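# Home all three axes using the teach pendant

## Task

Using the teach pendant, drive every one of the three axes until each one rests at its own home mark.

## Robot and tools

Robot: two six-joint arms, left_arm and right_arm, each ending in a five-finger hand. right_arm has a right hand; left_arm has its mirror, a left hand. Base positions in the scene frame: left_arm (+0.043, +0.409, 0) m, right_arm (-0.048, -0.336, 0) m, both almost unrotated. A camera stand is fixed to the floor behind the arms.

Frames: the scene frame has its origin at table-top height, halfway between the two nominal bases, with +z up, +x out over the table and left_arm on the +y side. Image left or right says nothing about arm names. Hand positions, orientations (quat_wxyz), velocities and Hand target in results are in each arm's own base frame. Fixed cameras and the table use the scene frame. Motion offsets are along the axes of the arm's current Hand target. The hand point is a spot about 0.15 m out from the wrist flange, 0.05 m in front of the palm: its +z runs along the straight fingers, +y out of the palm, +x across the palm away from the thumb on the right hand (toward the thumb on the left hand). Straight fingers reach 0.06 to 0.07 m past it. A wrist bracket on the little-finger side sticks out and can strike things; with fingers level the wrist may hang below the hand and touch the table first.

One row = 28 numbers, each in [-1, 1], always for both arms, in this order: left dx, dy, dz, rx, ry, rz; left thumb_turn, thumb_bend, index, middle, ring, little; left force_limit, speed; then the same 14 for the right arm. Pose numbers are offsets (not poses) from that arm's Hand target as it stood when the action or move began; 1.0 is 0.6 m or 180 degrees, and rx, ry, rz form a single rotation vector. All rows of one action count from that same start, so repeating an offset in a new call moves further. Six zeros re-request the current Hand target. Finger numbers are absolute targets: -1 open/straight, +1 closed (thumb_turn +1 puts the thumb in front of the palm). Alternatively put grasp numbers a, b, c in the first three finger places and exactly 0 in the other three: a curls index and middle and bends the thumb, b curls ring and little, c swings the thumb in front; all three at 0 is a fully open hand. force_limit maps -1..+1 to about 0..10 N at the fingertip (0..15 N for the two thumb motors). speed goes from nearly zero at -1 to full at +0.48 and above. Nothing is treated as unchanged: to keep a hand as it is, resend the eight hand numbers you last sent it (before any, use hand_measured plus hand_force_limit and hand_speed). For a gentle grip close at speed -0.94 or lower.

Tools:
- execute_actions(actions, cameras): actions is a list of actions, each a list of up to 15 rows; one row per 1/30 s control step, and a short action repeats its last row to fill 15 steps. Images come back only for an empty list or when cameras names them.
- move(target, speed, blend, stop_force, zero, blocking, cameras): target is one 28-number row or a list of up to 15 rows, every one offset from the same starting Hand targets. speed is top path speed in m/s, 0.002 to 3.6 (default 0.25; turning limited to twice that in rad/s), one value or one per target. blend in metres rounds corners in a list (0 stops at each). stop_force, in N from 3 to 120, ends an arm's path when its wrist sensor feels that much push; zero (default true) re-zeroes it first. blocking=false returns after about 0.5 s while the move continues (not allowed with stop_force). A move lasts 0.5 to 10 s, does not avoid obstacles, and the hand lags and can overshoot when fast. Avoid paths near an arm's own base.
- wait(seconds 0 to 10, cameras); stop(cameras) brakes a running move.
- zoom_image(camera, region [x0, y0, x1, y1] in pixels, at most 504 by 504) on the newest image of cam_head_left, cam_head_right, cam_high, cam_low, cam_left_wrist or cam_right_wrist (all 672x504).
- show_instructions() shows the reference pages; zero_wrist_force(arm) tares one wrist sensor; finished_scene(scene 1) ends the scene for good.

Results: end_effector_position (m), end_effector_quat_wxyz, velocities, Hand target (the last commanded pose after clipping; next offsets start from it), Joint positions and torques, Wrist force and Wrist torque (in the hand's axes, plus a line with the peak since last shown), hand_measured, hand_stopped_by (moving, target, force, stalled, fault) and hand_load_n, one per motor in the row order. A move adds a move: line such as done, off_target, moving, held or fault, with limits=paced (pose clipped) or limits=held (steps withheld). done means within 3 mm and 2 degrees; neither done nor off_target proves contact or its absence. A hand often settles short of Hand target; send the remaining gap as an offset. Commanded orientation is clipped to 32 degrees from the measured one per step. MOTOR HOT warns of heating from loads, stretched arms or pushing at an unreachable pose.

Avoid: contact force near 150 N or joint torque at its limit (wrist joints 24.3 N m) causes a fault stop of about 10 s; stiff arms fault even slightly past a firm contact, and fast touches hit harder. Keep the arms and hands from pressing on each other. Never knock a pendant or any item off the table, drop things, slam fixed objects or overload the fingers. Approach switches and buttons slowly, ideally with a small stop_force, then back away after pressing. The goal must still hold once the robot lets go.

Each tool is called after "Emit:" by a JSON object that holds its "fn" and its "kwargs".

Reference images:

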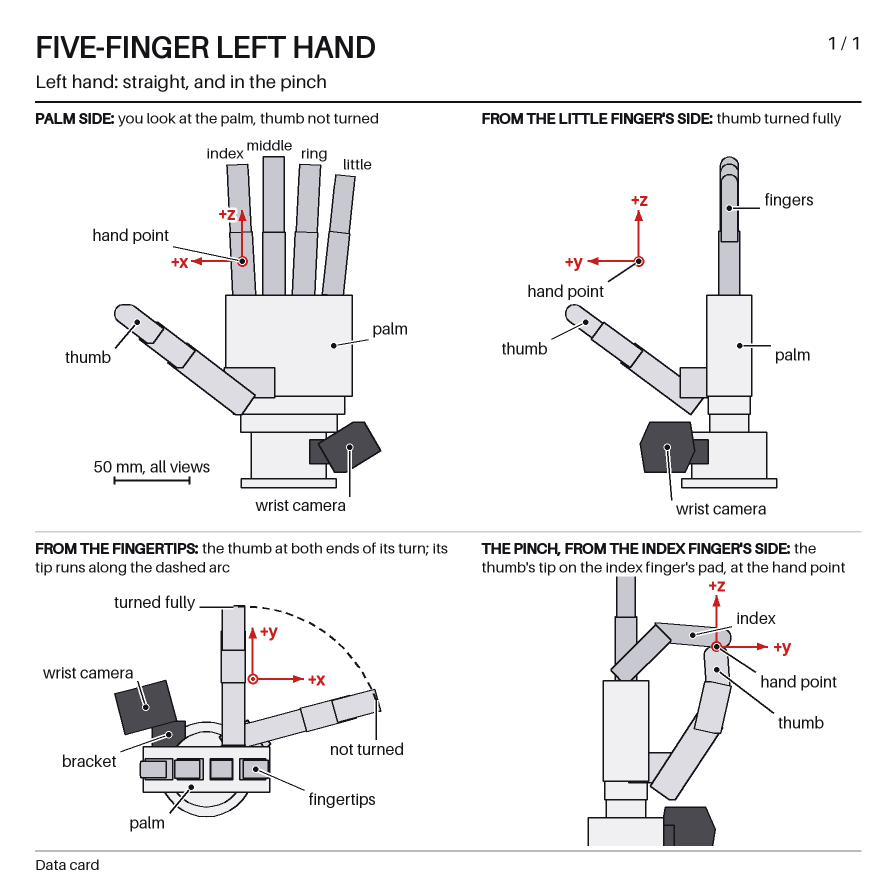

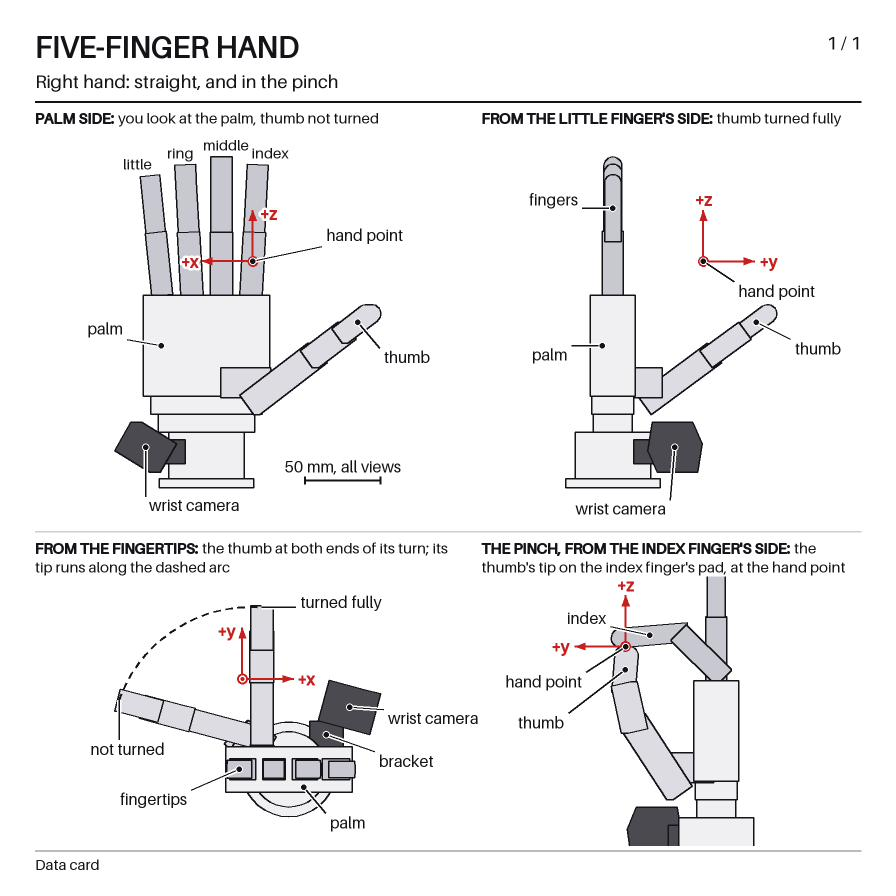

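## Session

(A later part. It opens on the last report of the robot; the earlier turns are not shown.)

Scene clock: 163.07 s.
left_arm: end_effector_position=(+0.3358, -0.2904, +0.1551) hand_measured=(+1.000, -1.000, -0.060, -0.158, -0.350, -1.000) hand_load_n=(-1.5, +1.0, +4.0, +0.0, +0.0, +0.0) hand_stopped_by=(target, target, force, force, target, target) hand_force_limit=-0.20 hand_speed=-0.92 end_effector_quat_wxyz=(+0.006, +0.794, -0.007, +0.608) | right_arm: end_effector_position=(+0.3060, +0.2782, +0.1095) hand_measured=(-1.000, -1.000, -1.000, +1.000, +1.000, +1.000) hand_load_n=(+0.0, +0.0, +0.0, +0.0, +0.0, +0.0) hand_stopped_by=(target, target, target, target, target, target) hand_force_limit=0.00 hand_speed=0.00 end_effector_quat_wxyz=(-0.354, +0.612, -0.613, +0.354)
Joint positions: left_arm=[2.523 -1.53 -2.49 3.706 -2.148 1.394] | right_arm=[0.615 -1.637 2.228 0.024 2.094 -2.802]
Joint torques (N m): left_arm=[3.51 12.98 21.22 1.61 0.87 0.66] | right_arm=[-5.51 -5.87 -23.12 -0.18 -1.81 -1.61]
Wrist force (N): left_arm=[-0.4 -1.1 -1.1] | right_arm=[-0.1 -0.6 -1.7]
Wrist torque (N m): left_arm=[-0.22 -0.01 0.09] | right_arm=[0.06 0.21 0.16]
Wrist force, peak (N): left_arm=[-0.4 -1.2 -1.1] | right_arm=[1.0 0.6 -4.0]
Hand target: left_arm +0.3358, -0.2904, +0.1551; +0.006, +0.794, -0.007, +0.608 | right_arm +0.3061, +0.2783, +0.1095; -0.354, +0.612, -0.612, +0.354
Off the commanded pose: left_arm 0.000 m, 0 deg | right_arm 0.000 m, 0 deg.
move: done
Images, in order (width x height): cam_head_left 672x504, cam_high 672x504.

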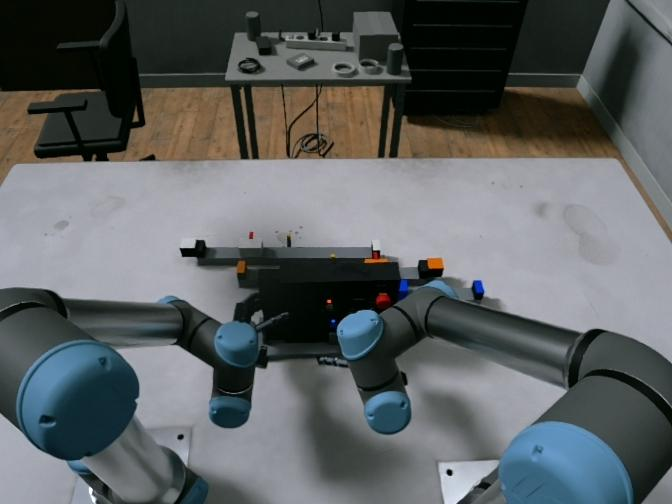

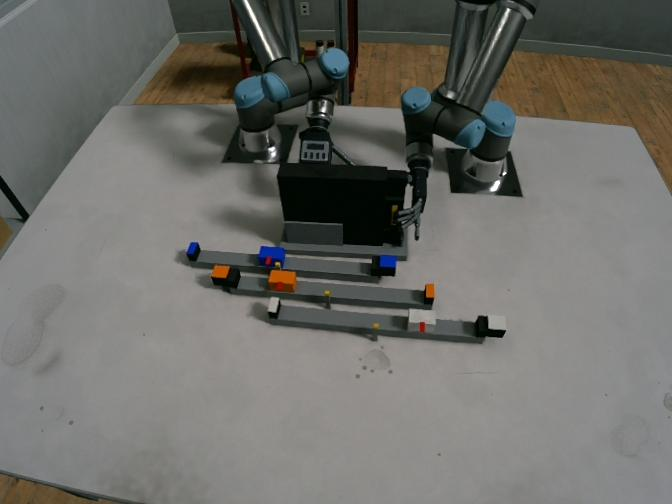

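Emit:
{"fn": "move", "kwargs": {"target": [0,0,0,0,0,0,1,-1,-0.35,-0.35,-0.35,-1,-0.6,-0.6,0,0,0,0,0,0,-1,-1,-1,1,1,1,0,0]}}

Emit:
{"fn": "move", "kwargs": {"target": [0,0,0,0,0,0,1,-1,0.1,0.1,-0.35,-1,-0.2,-0.92,0,0,0,0,0,0,-1,-1,-1,1,1,1,0,0], "cameras": ["cam_head_left"]}}

Emit:
{"fn": "wait", "kwargs": {"seconds": 3, "cameras": ["cam_head_left"]}}

Emit:
{"fn": "wait", "kwargs": {"seconds": 5, "cameras": ["cam_head_left"]}}

Scene clock: 164.27 s.
left_arm: end_effector_position=(+0.3358, -0.2904, +0.1551) hand_measured=(+1.000, -1.000, -0.350, -0.350, -0.350, -1.000) hand_load_n=(-1.0, +0.5, +0.0, +0.0, +0.0, +0.0) hand_stopped_by=(target, target, target, target, target, target) hand_force_limit=-0.60 hand_speed=-0.60 end_effector_quat_wxyz=(+0.006, +0.794, -0.007, +0.608) | right_arm: end_effector_position=(+0.3061, +0.2783, +0.1095) hand_measured=(-1.000, -1.000, -1.000, +1.000, +1.000, +1.000) hand_load_n=(-0.5, +0.0, +0.0, +0.0, +0.0, +0.0) hand_stopped_by=(target, target, target, target, target, target) hand_force_limit=0.00 hand_speed=0.00 end_effector_quat_wxyz=(-0.354, +0.612, -0.612, +0.354)
Joint positions: left_arm=[2.523 -1.53 -2.49 3.706 -2.148 1.394] | right_arm=[0.615 -1.637 2.228 0.024 2.094 -2.802]
Joint torques (N m): left_arm=[3.04 12.79 20.2 1.58 -0.87 0.74] | right_arm=[-5.57 -3.99 -25.12 -0.73 -2.01 -1.83]
Wrist force (N): left_arm=[-0.6 -0.5 -2.9] | right_arm=[-0.1 -0.5 -1.5]
Wrist torque (N m): left_arm=[-0.21 -0.05 0.09] | right_arm=[0.06 0.21 0.22]
Wrist force, peak (N): left_arm=[-0.5 0.6 -3.9] | right_arm=[0.3 -0.6 -1.8]
Hand target: left_arm +0.3358, -0.2904, +0.1551; +0.006, +0.794, -0.007, +0.608 | right_arm +0.3061, +0.2783, +0.1095; -0.354, +0.612, -0.612, +0.354
Off the commanded pose: left_arm 0.000 m, 0 deg | right_arm 0.000 m, 0 deg.
move: done

Scene clock: 165.83 s.
left_arm: end_effector_position=(+0.3358, -0.2904, +0.1551) hand_measured=(+1.000, -1.000, -0.060, -0.158, -0.350, -1.000) hand_load_n=(-1.0, +0.5, +4.5, +0.0, +0.0, +0.0) hand_stopped_by=(target, target, force, force, target, target) hand_force_limit=-0.20 hand_speed=-0.92 end_effector_quat_wxyz=(+0.005, +0.794, -0.007, +0.608) | right_arm: end_effector_position=(+0.3061, +0.2783, +0.1095) hand_measured=(-1.000, -1.000, -1.000, +1.000, +1.000, +1.000) hand_load_n=(-0.5, +0.0, -0.5, +0.0, +0.5, +0.0) hand_stopped_by=(target, target, target, target, target, target) hand_force_limit=0.00 hand_speed=0.00 end_effector_quat_wxyz=(-0.354, +0.612, -0.612, +0.354)
Joint positions: left_arm=[2.523 -1.53 -2.49 3.706 -2.148 1.394] | right_arm=[0.615 -1.637 2.228 0.024 2.094 -2.802]
Joint torques (N m): left_arm=[3.6 12.62 21.38 1.65 -0.27 0.93] | right_arm=[-5 -4.23 -24.25 -0.92 -1.93 -2.01]
Wrist force (N): left_arm=[-0.1 -1.9 0.0] | right_arm=[0.3 -0.5 -1.3]
Wrist torque (N m): left_arm=[-0.22 -0.02 0.10] | right_arm=[0.04 0.14 0.25]
Wrist force, peak (N): left_arm=[-0.9 -0.5 -3.0] | right_arm=[0.3 -0.6 -1.8]
Hand target: left_arm +0.3358, -0.2904, +0.1551; +0.006, +0.794, -0.007, +0.608 | right_arm +0.3061, +0.2783, +0.1095; -0.354, +0.612, -0.612, +0.354
Off the commanded pose: left_arm 0.000 m, 0 deg | right_arm 0.000 m, 0 deg.
move: done
Images, in order (width x height): cam_head_left 672x504.

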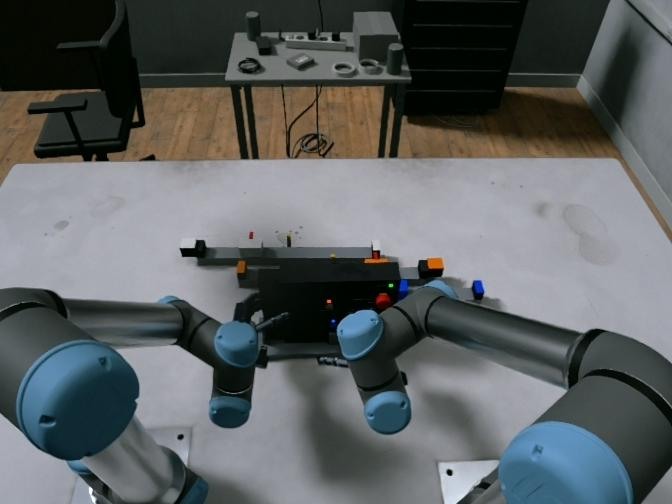

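Scene clock: 168.83 s.
left_arm: end_effector_position=(+0.3358, -0.2904, +0.1551) hand_measured=(+1.000, -1.000, -0.060, -0.158, -0.350, -1.000) hand_load_n=(-1.5, +0.5, +4.0, +0.5, +0.0, +0.0) hand_stopped_by=(target, target, force, force, target, target) hand_force_limit=-0.20 hand_speed=-0.92 end_effector_quat_wxyz=(+0.006, +0.794, -0.007, +0.608) | right_arm: end_effector_position=(+0.3061, +0.2783, +0.1095) hand_measured=(-1.000, -1.000, -1.000, +1.000, +1.000, +1.000) hand_load_n=(+0.0, +0.0, +0.0, +0.0, +0.0, +0.0) hand_stopped_by=(target, target, target, target, target, target) hand_force_limit=0.00 hand_speed=0.00 end_effector_quat_wxyz=(-0.354, +0.612, -0.612, +0.354)
Joint positions: left_arm=[2.523 -1.53 -2.49 3.706 -2.148 1.394] | right_arm=[0.615 -1.637 2.228 0.024 2.094 -2.802]
Joint torques (N m): left_arm=[1.93 11.23 21.57 1.53 0.92 1.21] | right_arm=[-5.26 -4.24 -22.33 -0.53 -1.89 -1.78]
Wrist force (N): left_arm=[-0.2 -1.6 0.2] | right_arm=[-0.1 -0.5 -1.4]
Wrist torque (N m): left_arm=[-0.22 0.00 0.09] | right_arm=[0.06 0.21 0.22]
Wrist force, peak (N): left_arm=[-0.3 -2.0 0.4] | right_arm=[0.3 -0.3 -1.8]
Hand target: left_arm +0.3358, -0.2904, +0.1551; +0.006, +0.794, -0.007, +0.608 | right_arm +0.3061, +0.2783, +0.1095; -0.354, +0.612, -0.612, +0.354
Off the commanded pose: left_arm 0.000 m, 0 deg | right_arm 0.000 m, 0 deg.
wait: 3.00 s; at rest by 0.17 s
Images, in order (width x height): cam_head_left 672x504.

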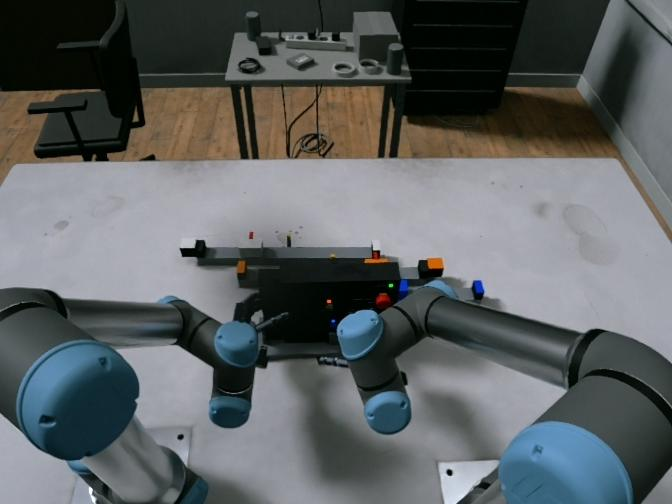

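Scene clock: 173.83 s.
left_arm: end_effector_position=(+0.3358, -0.2904, +0.1551) hand_measured=(+1.000, -1.000, -0.060, -0.158, -0.350, -1.000) hand_load_n=(-1.0, +0.5, +4.0, +0.0, +0.0, +0.0) hand_stopped_by=(target, target, force, force, target, target) hand_force_limit=-0.20 hand_speed=-0.92 end_effector_quat_wxyz=(+0.006, +0.794, -0.007, +0.608) | right_arm: end_effector_position=(+0.3061, +0.2783, +0.1095) hand_measured=(-1.000, -1.000, -1.000, +1.000, +1.000, +1.000) hand_load_n=(+0.0, +0.0, +0.0, +0.0, +0.0, +0.0) hand_stopped_by=(target, target, target, target, target, target) hand_force_limit=0.00 hand_speed=0.00 end_effector_quat_wxyz=(-0.354, +0.612, -0.612, +0.354)
Joint positions: left_arm=[2.523 -1.53 -2.49 3.706 -2.148 1.394] | right_arm=[0.615 -1.637 2.228 0.024 2.094 -2.802]
Joint torques (N m): left_arm=[2.75 8.8 21.04 1.49 0.75 1.77] | right_arm=[-3.78 -4.43 -22.11 -0.73 -1.62 -1.81]
Wrist force (N): left_arm=[-0.2 -1.3 -0.1] | right_arm=[0.0 -0.3 -1.5]
Wrist torque (N m): left_arm=[-0.22 0.00 0.09] | right_arm=[0.08 0.19 0.24]
Wrist force, peak (N): left_arm=[-0.2 -1.8 0.3] | right_arm=[0.0 -0.6 -1.9]
Hand target: left_arm +0.3358, -0.2904, +0.1551; +0.006, +0.794, -0.007, +0.608 | right_arm +0.3061, +0.2783, +0.1095; -0.354, +0.612, -0.612, +0.354
Off the commanded pose: left_arm 0.000 m, 0 deg | right_arm 0.000 m, 0 deg.
wait: 5.00 s; at rest by 0.17 s
Images, in order (width x height): cam_head_left 672x504.

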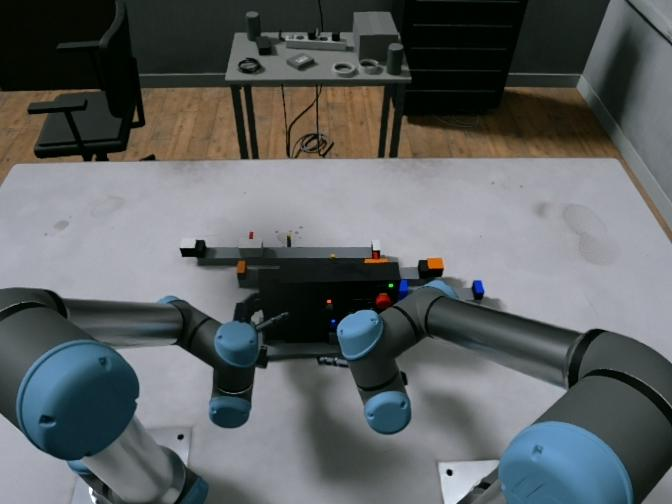

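Emit:
{"fn": "move", "kwargs": {"target": [0,0,0,0,0,0,1,-1,0.12,0.12,-0.35,-1,0.1,-0.92,0,0,0,0,0,0,-1,-1,-1,1,1,1,0,0], "cameras": ["cam_head_left"]}}

Emit:
{"fn": "zoom_image", "kwargs": {"camera": "cam_head_left", "region": [310, 260, 420, 340]}}

Scene clock: 176.80 s.
left_arm: end_effector_position=(+0.3358, -0.2904, +0.1551) hand_measured=(+1.000, -1.000, -0.048, -0.122, -0.350, -1.000) hand_load_n=(-1.5, +1.5, +2.5, +6.0, +0.0, +0.0) hand_stopped_by=(target, target, force, force, target, target) hand_force_limit=0.10 hand_speed=-0.92 end_effector_quat_wxyz=(+0.006, +0.794, -0.007, +0.608) | right_arm: end_effector_position=(+0.3061, +0.2783, +0.1095) hand_measured=(-1.000, -1.000, -1.000, +1.000, +1.000, +1.000) hand_load_n=(-0.5, -0.5, +0.0, +0.0, +0.0, +0.0) hand_stopped_by=(target, target, target, target, target, target) hand_force_limit=0.00 hand_speed=0.00 end_effector_quat_wxyz=(-0.354, +0.612, -0.612, +0.354)
Joint positions: left_arm=[2.523 -1.53 -2.49 3.706 -2.148 1.394] | right_arm=[0.615 -1.637 2.228 0.024 2.094 -2.802]
Joint torques (N m): left_arm=[2.46 7.47 21.34 1.47 0.62 2.12] | right_arm=[-4.53 -5.43 -22.23 -0.82 -1.41 -1.5]
Wrist force (N): left_arm=[-1.5 -1.8 -0.8] | right_arm=[0.1 -0.6 -1.5]
Wrist torque (N m): left_arm=[-0.36 0.13 0.17] | right_arm=[0.03 0.19 0.23]
Wrist force, peak (N): left_arm=[-1.2 -2.4 -0.2] | right_arm=[0.5 -0.6 -1.9]
Hand target: left_arm +0.3358, -0.2904, +0.1551; +0.006, +0.794, -0.007, +0.608 | right_arm +0.3061, +0.2783, +0.1095; -0.354, +0.612, -0.612, +0.354
Off the commanded pose: left_arm 0.000 m, 0 deg | right_arm 0.000 m, 0 deg.
move: done
Images, in order (width x height): cam_head_left 672x504.

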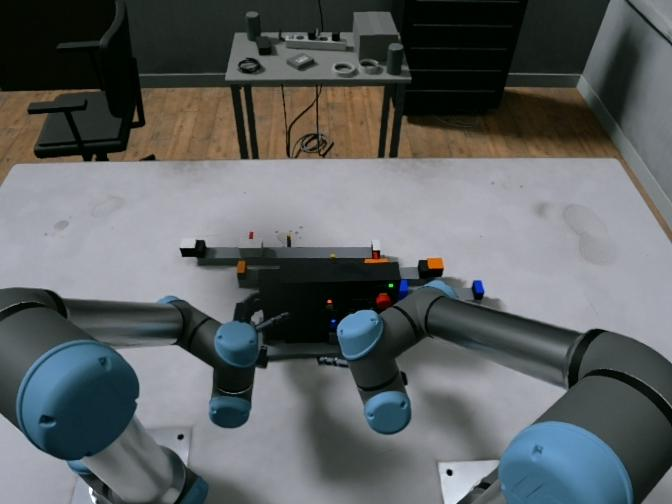

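Scaled by 4.582.

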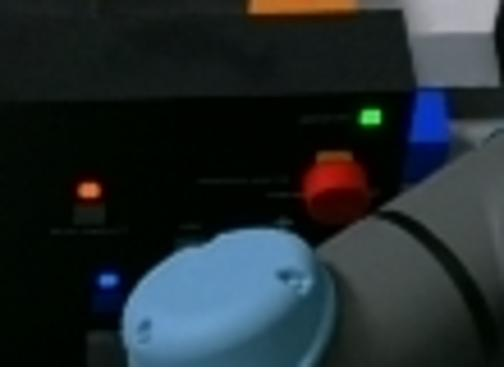

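Emit:
{"fn": "move", "kwargs": {"target": [0,0,0,0,0,0,1,-1,0.12,0.12,-0.35,-1,0.1,-0.92,0,-0.0133,0.0231,0,0,0,-1,-1,-1,1,1,1,0,0], "speed": 0.005, "stop_force": 3, "cameras": ["cam_high","cam_head_left"]}}

Emit:
{"fn": "move", "kwargs": {"target": [0,0,0,0,0,0,1,-1,0.12,0.12,-0.35,-1,0.1,-0.92,0,0.01,-0.0173,0,0,0,-1,-1,-1,1,1,1,0,0], "speed": 0.1, "cameras": ["cam_high","cam_head_left"]}}

Emit:
{"fn": "zoom_image", "kwargs": {"camera": "cam_high", "region": [170, 230, 350, 340]}}

Emit:
{"fn": "zoom_image", "kwargs": {"camera": "cam_head_left", "region": [310, 260, 420, 340]}}

Scene clock: 180.73 s.
left_arm: end_effector_position=(+0.3358, -0.2904, +0.1551) hand_measured=(+1.000, -1.000, -0.048, -0.122, -0.350, -1.000) hand_load_n=(-2.0, +1.0, +2.0, +6.0, +0.0, +0.0) hand_stopped_by=(target, target, force, force, target, target) hand_force_limit=0.10 hand_speed=-0.92 end_effector_quat_wxyz=(+0.006, +0.794, -0.007, +0.608) | right_arm: end_effector_position=(+0.3182, +0.2783, +0.1095) hand_measured=(-1.000, -1.000, -1.000, +1.000, +1.000, +1.000) hand_load_n=(-0.5, +0.5, -1.5, +0.0, +0.0, +0.0) hand_stopped_by=(target, target, target, target, target, target) hand_force_limit=0.00 hand_speed=0.00 end_effector_quat_wxyz=(-0.354, +0.612, -0.612, +0.354)
Joint positions: left_arm=[2.523 -1.53 -2.49 3.706 -2.148 1.394] | right_arm=[0.587 -1.624 2.214 0.015 2.071 -2.82]
Joint torques (N m): left_arm=[2.04 6.35 21.15 1.44 0.78 2.3] | right_arm=[5.95 -25.58 -9.47 0.77 2.65 2.06]
Wrist force (N): left_arm=[-1.2 -1.9 -0.4] | right_arm=[0.4 0.8 -4.9]
Wrist torque (N m): left_arm=[-0.30 0.09 0.18] | right_arm=[0.23 0.21 0.30]
Wrist force, peak (N): left_arm=[-1.2 -2.3 -0.4] | right_arm=[1.0 0.4 -9.6]
Hand target: left_arm +0.3358, -0.2904, +0.1551; +0.006, +0.794, -0.007, +0.608 | right_arm +0.3182, +0.2783, +0.1095; -0.354, +0.612, -0.612, +0.354 (not the last commanded pose)
Off the commanded pose: left_arm 0.000 m, 0 deg | right_arm 0.004 m, 0 deg.
move: contact (right_arm)
Images, in order (width x height): cam_head_left 672x504, cam_high 672x504.

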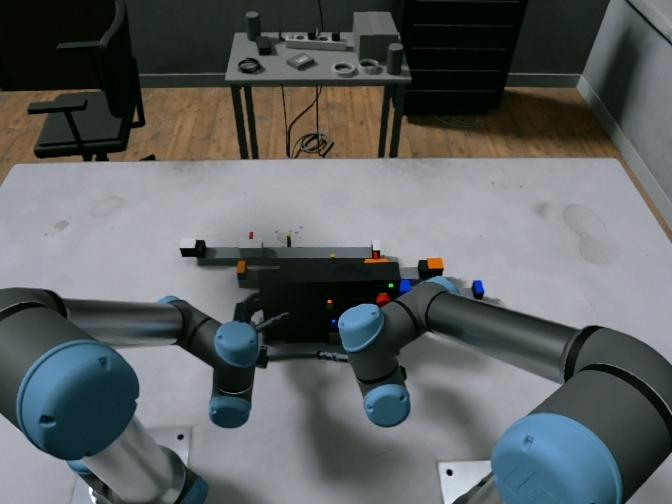

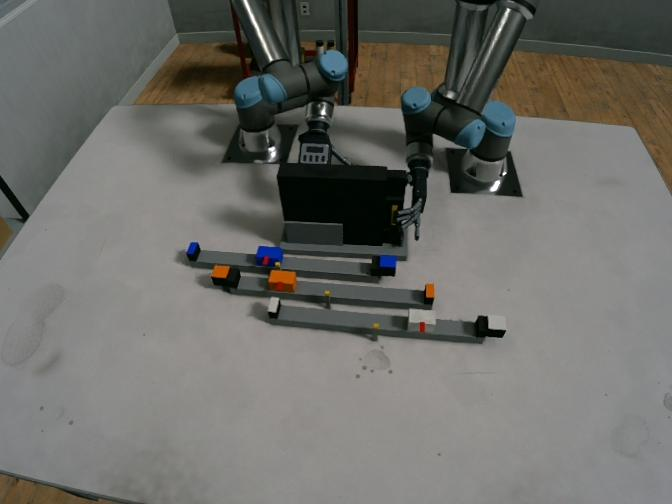

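Scene clock: 181.43 s.
left_arm: end_effector_position=(+0.3358, -0.2904, +0.1551) hand_measured=(+1.000, -1.000, -0.048, -0.122, -0.350, -1.000) hand_load_n=(-1.5, +1.0, +2.0, +6.0, +0.0, +0.0) hand_stopped_by=(target, target, force, force, target, target) hand_force_limit=0.10 hand_speed=-0.92 end_effector_quat_wxyz=(+0.006, +0.794, -0.007, +0.608) | right_arm: end_effector_position=(+0.3061, +0.2782, +0.1095) hand_measured=(-1.000, -1.000, -1.000, +1.000, +1.000, +1.000) hand_load_n=(+0.0, +0.0, +0.0, +0.0, +0.0, +0.0) hand_stopped_by=(target, target, target, target, target, target) hand_force_limit=0.00 hand_speed=0.00 end_effector_quat_wxyz=(-0.354, +0.612, -0.613, +0.354)
Joint positions: left_arm=[2.523 -1.53 -2.49 3.706 -2.148 1.394] | right_arm=[0.615 -1.637 2.228 0.024 2.094 -2.802]
Joint torques (N m): left_arm=[1.8 6.2 21.65 1.46 0.71 2.28] | right_arm=[-3.82 -4.09 -23.61 -0.31 -1.88 -1.8]
Wrist force (N): left_arm=[-1.2 -1.9 -0.4] | right_arm=[0.2 -0.4 -1.7]
Wrist torque (N m): left_arm=[-0.31 0.11 0.18] | right_arm=[0.08 0.17 0.19]
Wrist force, peak (N): left_arm=[-1.5 -2.1 -0.3] | right_arm=[0.4 0.7 -4.4]
Hand target: left_arm +0.3358, -0.2904, +0.1551; +0.006, +0.794, -0.007, +0.608 | right_arm +0.3063, +0.2783, +0.1095; -0.354, +0.612, -0.612, +0.354
Off the commanded pose: left_arm 0.000 m, 0 deg | right_arm 0.000 m, 0 deg.
move: done
Images, in order (width x height): cam_head_left 672x504, cam_high 672x504.

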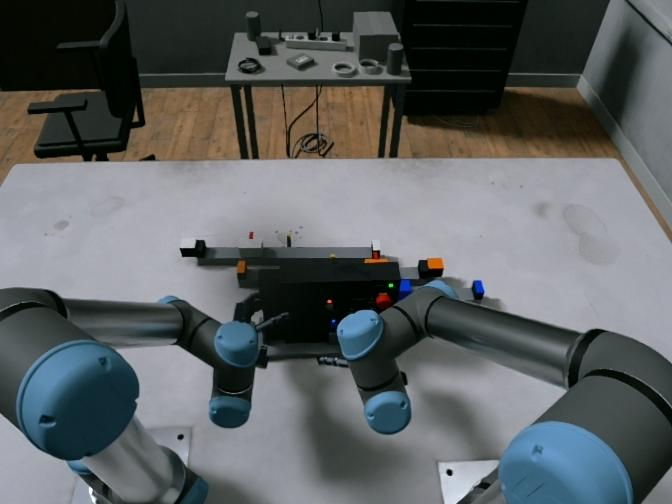

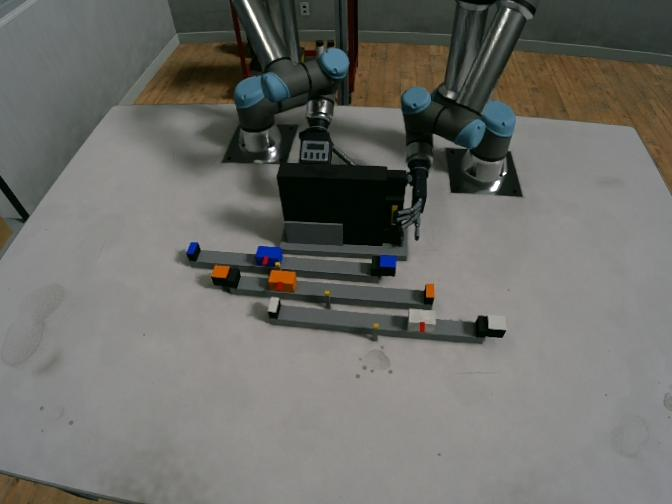

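Scaled by 2.800.

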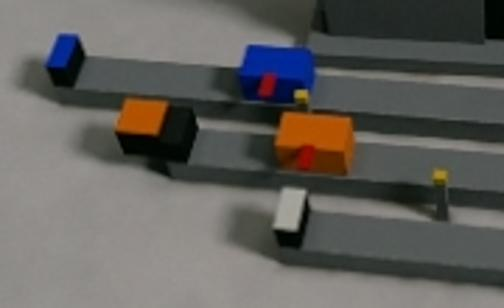

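Scaled by 4.582.

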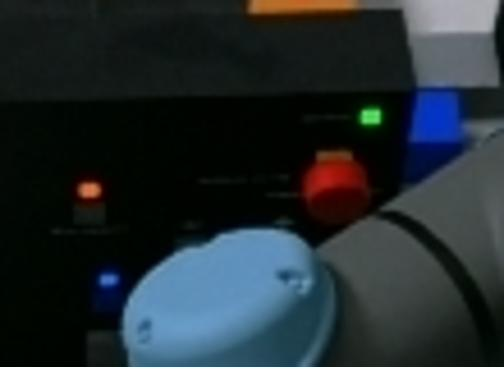

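Emit:
{"fn": "move", "kwargs": {"target": [0,0,0,0,0,0,1,-1,0.12,0.12,-0.35,-1,0.1,-0.92,0.0767,0.0036,-0.0062,0,0,0,-1,-1,-1,1,1,1,0,0], "speed": 0.08, "cameras": ["cam_right_wrist","cam_head_left","cam_head_right"]}}

Emit:
{"fn": "zoom_image", "kwargs": {"camera": "cam_right_wrist", "region": [200, 0, 420, 260]}}

Scene clock: 183.63 s.
left_arm: end_effector_position=(+0.3358, -0.2904, +0.1551) hand_measured=(+1.000, -1.000, -0.048, -0.122, -0.350, -1.000) hand_load_n=(-2.0, +1.5, +2.5, +6.0, +0.0, +0.0) hand_stopped_by=(target, target, force, force, target, target) hand_force_limit=0.10 hand_speed=-0.92 end_effector_quat_wxyz=(+0.006, +0.794, -0.007, +0.608) | right_arm: end_effector_position=(+0.3019, +0.2323, +0.1095) hand_measured=(-1.000, -1.000, -1.000, +1.000, +1.000, +1.000) hand_load_n=(+0.0, +0.0, +0.0, +0.5, +0.0, +0.0) hand_stopped_by=(target, target, target, target, target, target) hand_force_limit=0.00 hand_speed=0.00 end_effector_quat_wxyz=(-0.354, +0.612, -0.612, +0.354)
Joint positions: left_arm=[2.523 -1.53 -2.49 3.706 -2.148 1.394] | right_arm=[0.439 -1.783 2.34 0.01 1.948 -2.91]
Joint torques (N m): left_arm=[2.17 4.48 21.35 1.42 0.66 2.26] | right_arm=[-3.71 -7.71 -19.55 1.15 0.91 0.89]
Wrist force (N): left_arm=[-1.0 -1.8 -0.4] | right_arm=[0.6 -0.6 -1.3]
Wrist torque (N m): left_arm=[-0.30 0.08 0.19] | right_arm=[0.04 0.12 0.22]
Wrist force, peak (N): left_arm=[-1.6 -2.2 -0.2] | right_arm=[-0.1 -0.4 -1.9]
Hand target: left_arm +0.3358, -0.2904, +0.1551; +0.006, +0.794, -0.007, +0.608 | right_arm +0.3019, +0.2323, +0.1095; -0.354, +0.612, -0.612, +0.354
Off the commanded pose: left_arm 0.000 m, 0 deg | right_arm 0.000 m, 0 deg.
move: done
Images, in order (width x height): cam_head_left 672x504, cam_head_right 672x504, cam_right_wrist 672x504.

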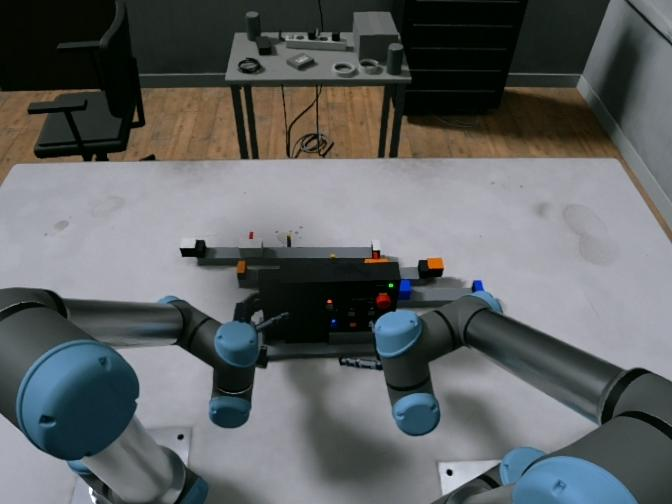

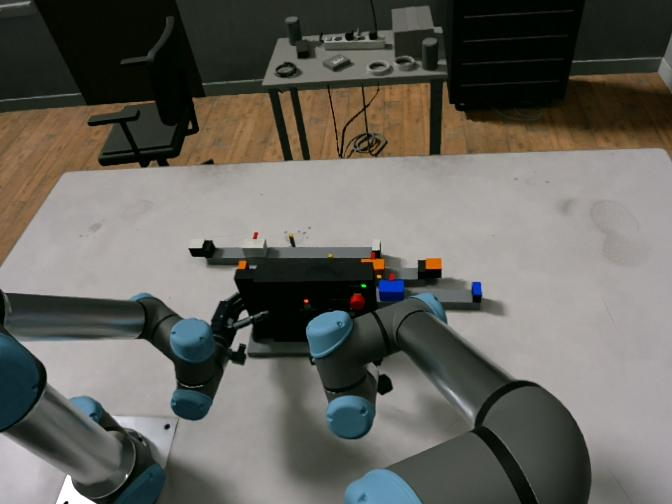

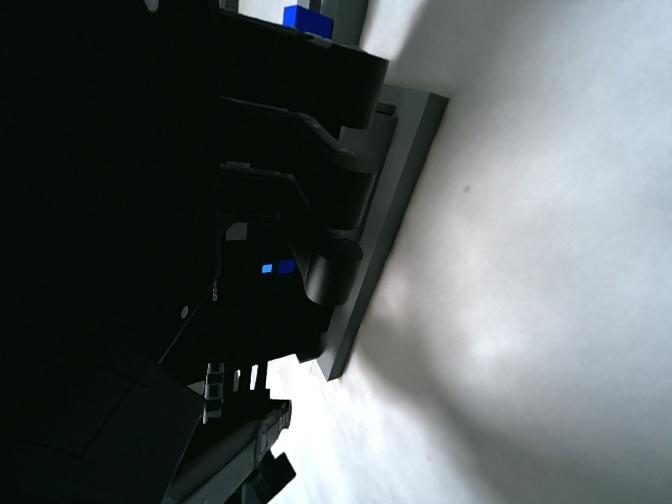

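Scaled by 1.938.

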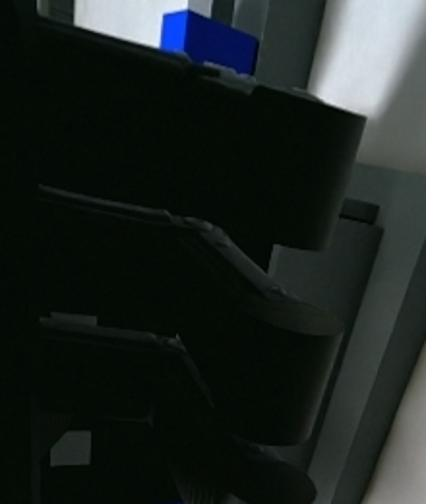

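Emit:
{"fn": "move", "kwargs": {"target": [0,0,0,0,0,0,1,-1,0.12,0.12,-0.35,-1,0.1,-0.92,0,-0.0167,0.0289,0,0,0,-1,-1,-1,1,1,1,0,0], "speed": 0.005, "stop_force": 3, "cameras": ["cam_high","cam_head_left"]}}

Emit:
{"fn": "move", "kwargs": {"target": [0,0,0,0,0,0,1,-1,0.12,0.12,-0.35,-1,0.1,-0.92,0,0.005,-0.0087,0,0,0,-1,-1,-1,1,1,1,0,0], "speed": 0.1, "cameras": ["cam_high","cam_head_left"]}}

Emit:
{"fn": "zoom_image", "kwargs": {"camera": "cam_high", "region": [170, 230, 350, 340]}}

Emit:
{"fn": "zoom_image", "kwargs": {"camera": "cam_head_left", "region": [310, 260, 420, 340]}}

Scene clock: 188.97 s.
left_arm: end_effector_position=(+0.3358, -0.2904, +0.1551) hand_measured=(+1.000, -1.000, -0.048, -0.122, -0.350, -1.000) hand_load_n=(-2.0, +1.0, +2.5, +6.0, +0.0, +0.0) hand_stopped_by=(target, target, force, force, target, target) hand_force_limit=0.10 hand_speed=-0.92 end_effector_quat_wxyz=(+0.006, +0.794, -0.007, +0.608) | right_arm: end_effector_position=(+0.3190, +0.2323, +0.1095) hand_measured=(-1.000, -1.000, -1.000, +1.000, +1.000, +1.000) hand_load_n=(+0.0, +0.0, -1.5, +0.0, +0.0, +0.0) hand_stopped_by=(target, target, target, target, target, target) hand_force_limit=0.00 hand_speed=0.00 end_effector_quat_wxyz=(-0.354, +0.612, -0.612, +0.354)
Joint positions: left_arm=[2.523 -1.53 -2.49 3.706 -2.148 1.394] | right_arm=[0.404 -1.756 2.318 -0.003 1.918 -2.931]
Joint torques (N m): left_arm=[1.12 3.81 21.06 1.29 0.72 2.35] | right_arm=[6.41 -20.63 -9.81 0.93 2.29 2.06]
Wrist force (N): left_arm=[-1.2 -1.8 -0.4] | right_arm=[0.6 0.6 -4.7]
Wrist torque (N m): left_arm=[-0.32 0.11 0.18] | right_arm=[0.19 0.20 0.33]
Wrist force, peak (N): left_arm=[-1.7 -2.0 -0.4] | right_arm=[0.4 0.9 -8.8]
Hand target: left_arm +0.3358, -0.2904, +0.1551; +0.006, +0.794, -0.007, +0.608 | right_arm +0.3190, +0.2323, +0.1095; -0.354, +0.612, -0.612, +0.354 (not the last commanded pose)
Off the commanded pose: left_arm 0.000 m, 0 deg | right_arm 0.003 m, 0 deg.
move: contact (right_arm)
Images, in order (width x height): cam_head_left 672x504, cam_high 672x504.

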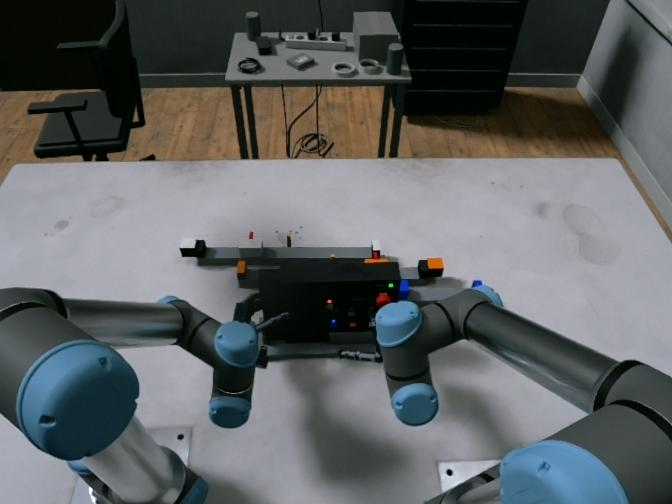

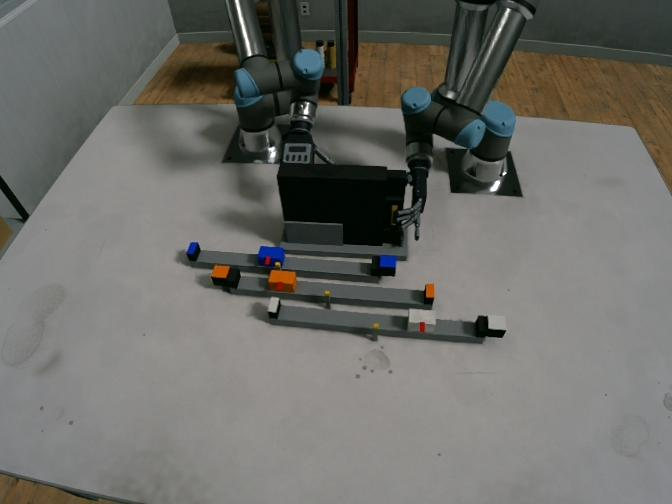

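Scene clock: 189.67 s.
left_arm: end_effector_position=(+0.3358, -0.2904, +0.1551) hand_measured=(+1.000, -1.000, -0.048, -0.122, -0.350, -1.000) hand_load_n=(-2.0, +1.0, +2.5, +6.0, +0.0, +0.0) hand_stopped_by=(target, target, force, force, target, target) hand_force_limit=0.10 hand_speed=-0.92 end_effector_quat_wxyz=(+0.006, +0.794, -0.007, +0.608) | right_arm: end_effector_position=(+0.3129, +0.2323, +0.1095) hand_measured=(-1.000, -1.000, -1.000, +1.000, +1.000, +1.000) hand_load_n=(-0.5, +0.0, +0.0, +0.0, +0.0, +0.0) hand_stopped_by=(target, target, target, target, target, target) hand_force_limit=0.00 hand_speed=0.00 end_effector_quat_wxyz=(-0.354, +0.612, -0.612, +0.354)
Joint positions: left_arm=[2.523 -1.53 -2.49 3.706 -2.148 1.394] | right_arm=[0.416 -1.766 2.326 0.002 1.928 -2.924]
Joint torques (N m): left_arm=[2.18 3.07 21.37 1.38 0.83 2.34] | right_arm=[-3.92 -5.3 -17.58 0.56 -0.1 0.47]
Wrist force (N): left_arm=[-1.5 -2.1 -0.4] | right_arm=[0.0 -0.1 -1.3]
Wrist torque (N m): left_arm=[-0.35 0.13 0.18] | right_arm=[0.09 0.20 0.19]
Wrist force, peak (N): left_arm=[-1.5 -2.1 -0.4] | right_arm=[0.3 0.8 -4.7]
Hand target: left_arm +0.3358, -0.2904, +0.1551; +0.006, +0.794, -0.007, +0.608 | right_arm +0.3129, +0.2323, +0.1095; -0.354, +0.612, -0.612, +0.354
Off the commanded pose: left_arm 0.000 m, 0 deg | right_arm 0.000 m, 0 deg.
move: done
Images, in order (width x height): cam_head_left 672x504, cam_high 672x504.

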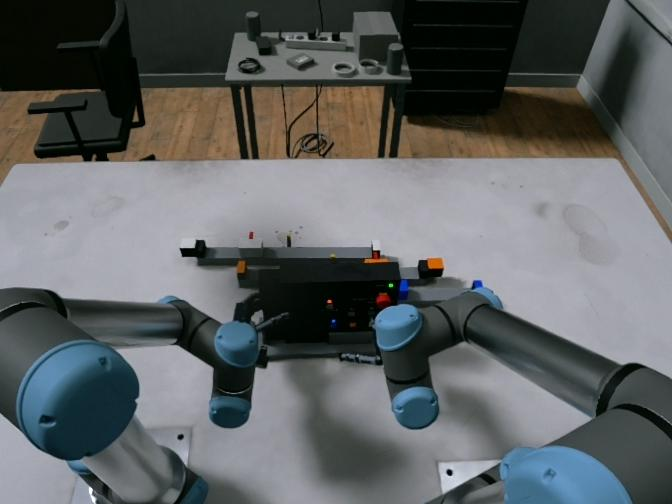

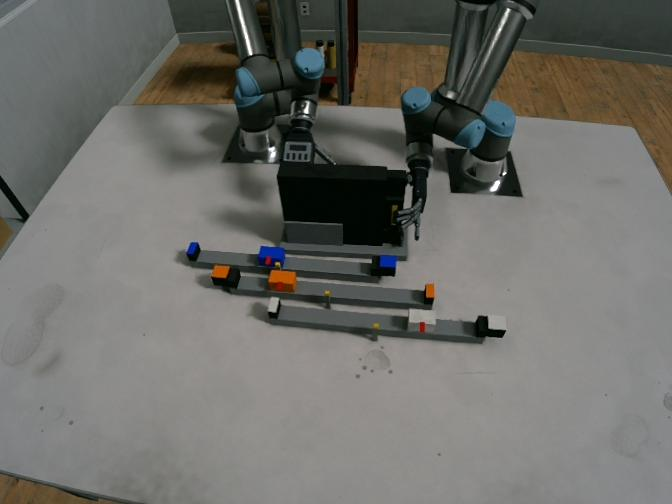

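Scaled by 2.800.

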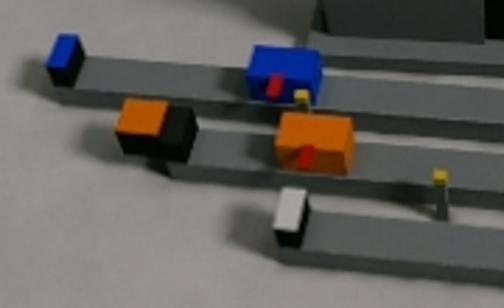

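Scaled by 4.582.

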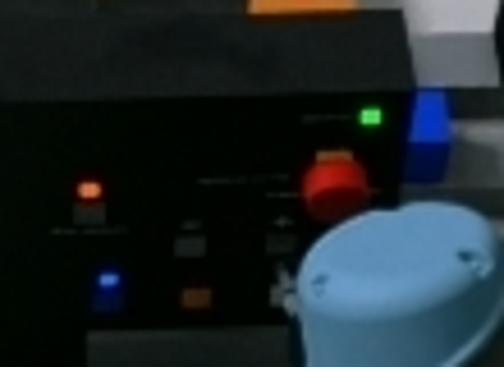

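Emit:
{"fn": "move", "kwargs": {"target": [0,0,0,0,0,0,1,-1,0.12,0.12,-0.35,-1,0.1,-0.92,0,-0.0083,0.0144,0,0,0,-1,-1,-1,1,1,1,0,0], "speed": 0.005, "stop_force": 3}}

Emit:
{"fn": "wait", "kwargs": {"seconds": 0.5, "cameras": ["cam_high"]}}

Emit:
{"fn": "move", "kwargs": {"target": [0,0,0,0,0,0,1,-1,0.12,0.12,-0.35,-1,0.1,-0.92,0,0.005,-0.0087,0,0,0,-1,-1,-1,1,1,1,0,0], "speed": 0.1, "cameras": ["cam_high","cam_head_left"]}}

Emit:
{"fn": "zoom_image", "kwargs": {"camera": "cam_high", "region": [170, 230, 350, 340]}}

Emit:
{"fn": "zoom_image", "kwargs": {"camera": "cam_high", "region": [240, 240, 310, 300]}}

Emit:
{"fn": "zoom_image", "kwargs": {"camera": "cam_head_left", "region": [310, 260, 420, 340]}}

Scene clock: 193.53 s.
left_arm: end_effector_position=(+0.3358, -0.2904, +0.1551) hand_measured=(+1.000, -1.000, -0.048, -0.122, -0.350, -1.000) hand_load_n=(-2.0, +1.0, +2.5, +6.0, +0.0, +0.0) hand_stopped_by=(target, target, force, force, target, target) hand_force_limit=0.10 hand_speed=-0.92 end_effector_quat_wxyz=(+0.006, +0.794, -0.007, +0.608) | right_arm: end_effector_position=(+0.3189, +0.2323, +0.1095) hand_measured=(-1.000, -1.000, -1.000, +1.000, +1.000, +1.000) hand_load_n=(+0.0, +0.0, -1.5, +0.0, +0.0, +0.0) hand_stopped_by=(target, target, target, target, target, target) hand_force_limit=0.00 hand_speed=0.00 end_effector_quat_wxyz=(-0.354, +0.612, -0.612, +0.354)
Joint positions: left_arm=[2.523 -1.53 -2.49 3.706 -2.148 1.394] | right_arm=[0.404 -1.756 2.318 -0.003 1.918 -2.931]
Joint torques (N m): left_arm=[2.45 3.83 21.5 1.34 0.82 2.22] | right_arm=[6.02 -19.12 -9.53 0.95 2.17 2.13]
Wrist force (N): left_arm=[-1.4 -1.9 -0.2] | right_arm=[0.3 0.7 -4.3]
Wrist torque (N m): left_arm=[-0.34 0.11 0.18] | right_arm=[0.21 0.20 0.32]
Wrist force, peak (N): left_arm=[-1.6 -2.0 -0.4] | right_arm=[0.7 0.6 -9.5]
Hand target: left_arm +0.3358, -0.2904, +0.1551; +0.006, +0.794, -0.007, +0.608 | right_arm +0.3189, +0.2323, +0.1095; -0.354, +0.612, -0.612, +0.354 (not the last commanded pose)
Off the commanded pose: left_arm 0.000 m, 0 deg | right_arm 0.004 m, 0 deg.
move: contact (right_arm)

Scene clock: 194.03 s.
left_arm: end_effector_position=(+0.3358, -0.2904, +0.1551) hand_measured=(+1.000, -1.000, -0.048, -0.122, -0.350, -1.000) hand_load_n=(-2.0, +1.0, +2.5, +6.0, +0.0, +0.0) hand_stopped_by=(target, target, force, force, target, target) hand_force_limit=0.10 hand_speed=-0.92 end_effector_quat_wxyz=(+0.006, +0.794, -0.007, +0.608) | right_arm: end_effector_position=(+0.3189, +0.2323, +0.1095) hand_measured=(-1.000, -1.000, -1.000, +1.000, +1.000, +1.000) hand_load_n=(+0.0, +0.0, -1.5, +0.0, +0.0, +0.0) hand_stopped_by=(target, target, target, target, target, target) hand_force_limit=0.00 hand_speed=0.00 end_effector_quat_wxyz=(-0.354, +0.612, -0.612, +0.354)
Joint positions: left_arm=[2.523 -1.53 -2.49 3.706 -2.148 1.394] | right_arm=[0.404 -1.756 2.318 -0.003 1.918 -2.931]
Joint torques (N m): left_arm=[1.66 3.69 21.28 1.27 0.88 2.25] | right_arm=[5.68 -19.23 -9.9 0.98 2.21 2.2]
Wrist force (N): left_arm=[-1.4 -1.8 -0.4] | right_arm=[0.5 0.5 -4.3]
Wrist torque (N m): left_arm=[-0.31 0.10 0.18] | right_arm=[0.17 0.17 0.33]
Wrist force, peak (N): left_arm=[-1.5 -1.9 -0.6] | right_arm=[0.5 0.4 -4.9]
Hand target: left_arm +0.3358, -0.2904, +0.1551; +0.006, +0.794, -0.007, +0.608 | right_arm +0.3189, +0.2323, +0.1095; -0.354, +0.612, -0.612, +0.354 (not the last commanded pose)
Off the commanded pose: left_arm 0.000 m, 0 deg | right_arm 0.004 m, 0 deg.
wait: 0.50 s; at rest by 0.17 s
Images, in order (width x height): cam_high 672x504.

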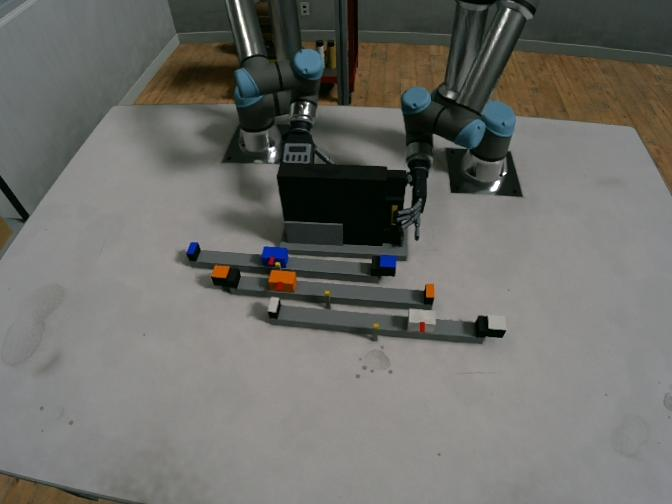

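Scene clock: 194.73 s.
left_arm: end_effector_position=(+0.3358, -0.2904, +0.1551) hand_measured=(+1.000, -1.000, -0.048, -0.122, -0.350, -1.000) hand_load_n=(-1.5, +1.5, +2.5, +6.0, +0.0, +0.0) hand_stopped_by=(target, target, force, force, target, target) hand_force_limit=0.10 hand_speed=-0.92 end_effector_quat_wxyz=(+0.006, +0.794, -0.007, +0.608) | right_arm: end_effector_position=(+0.3128, +0.2323, +0.1095) hand_measured=(-1.000, -1.000, -1.000, +1.000, +1.000, +1.000) hand_load_n=(+0.0, +0.0, +0.0, +0.0, +0.0, +0.0) hand_stopped_by=(target, target, target, target, target, target) hand_force_limit=0.00 hand_speed=0.00 end_effector_quat_wxyz=(-0.354, +0.612, -0.612, +0.354)
Joint positions: left_arm=[2.523 -1.53 -2.49 3.706 -2.148 1.394] | right_arm=[0.416 -1.766 2.326 0.002 1.928 -2.924]
Joint torques (N m): left_arm=[1.92 4.1 21.31 1.24 0.75 2.14] | right_arm=[-4.67 -5.66 -18.5 0.35 -0.08 0.39]
Wrist force (N): left_arm=[-1.4 -1.7 -0.5] | right_arm=[0.0 -0.3 -1.5]
Wrist torque (N m): left_arm=[-0.29 0.12 0.17] | right_arm=[0.09 0.21 0.19]
Wrist force, peak (N): left_arm=[-1.3 -2.0 -0.5] | right_arm=[0.3 0.7 -4.3]
Hand target: left_arm +0.3358, -0.2904, +0.1551; +0.006, +0.794, -0.007, +0.608 | right_arm +0.3129, +0.2323, +0.1095; -0.354, +0.612, -0.612, +0.354
Off the commanded pose: left_arm 0.000 m, 0 deg | right_arm 0.000 m, 0 deg.
move: done
Images, in order (width x height): cam_head_left 672x504, cam_high 672x504.

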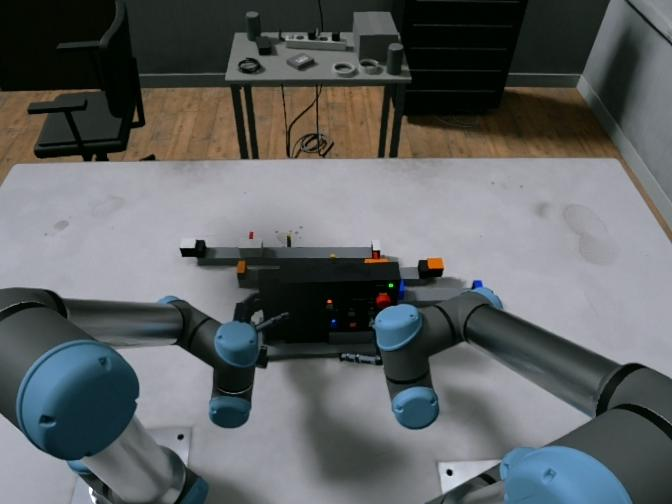

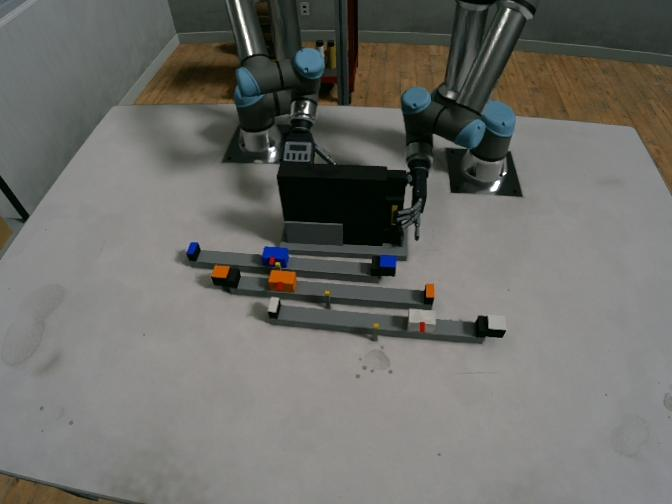

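Scaled by 2.800.

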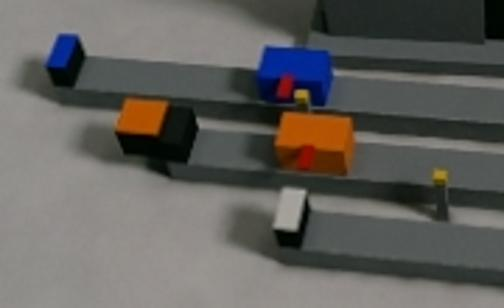

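Scaled by 7.200.

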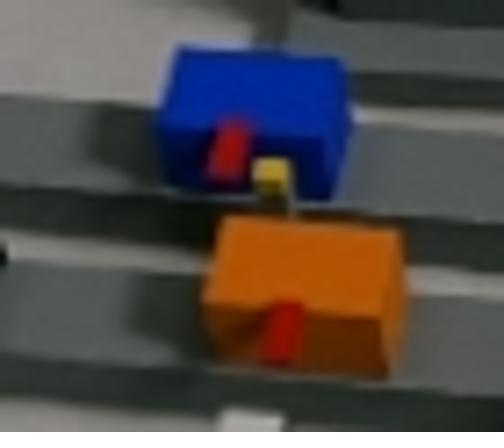

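Scaled by 4.582.

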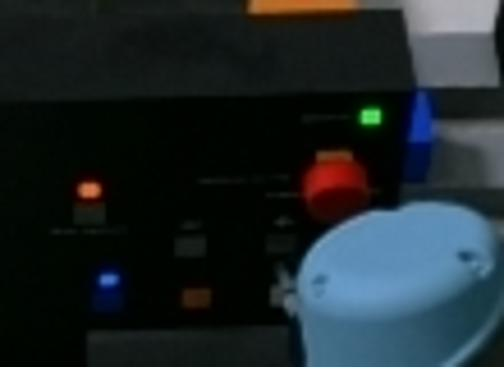

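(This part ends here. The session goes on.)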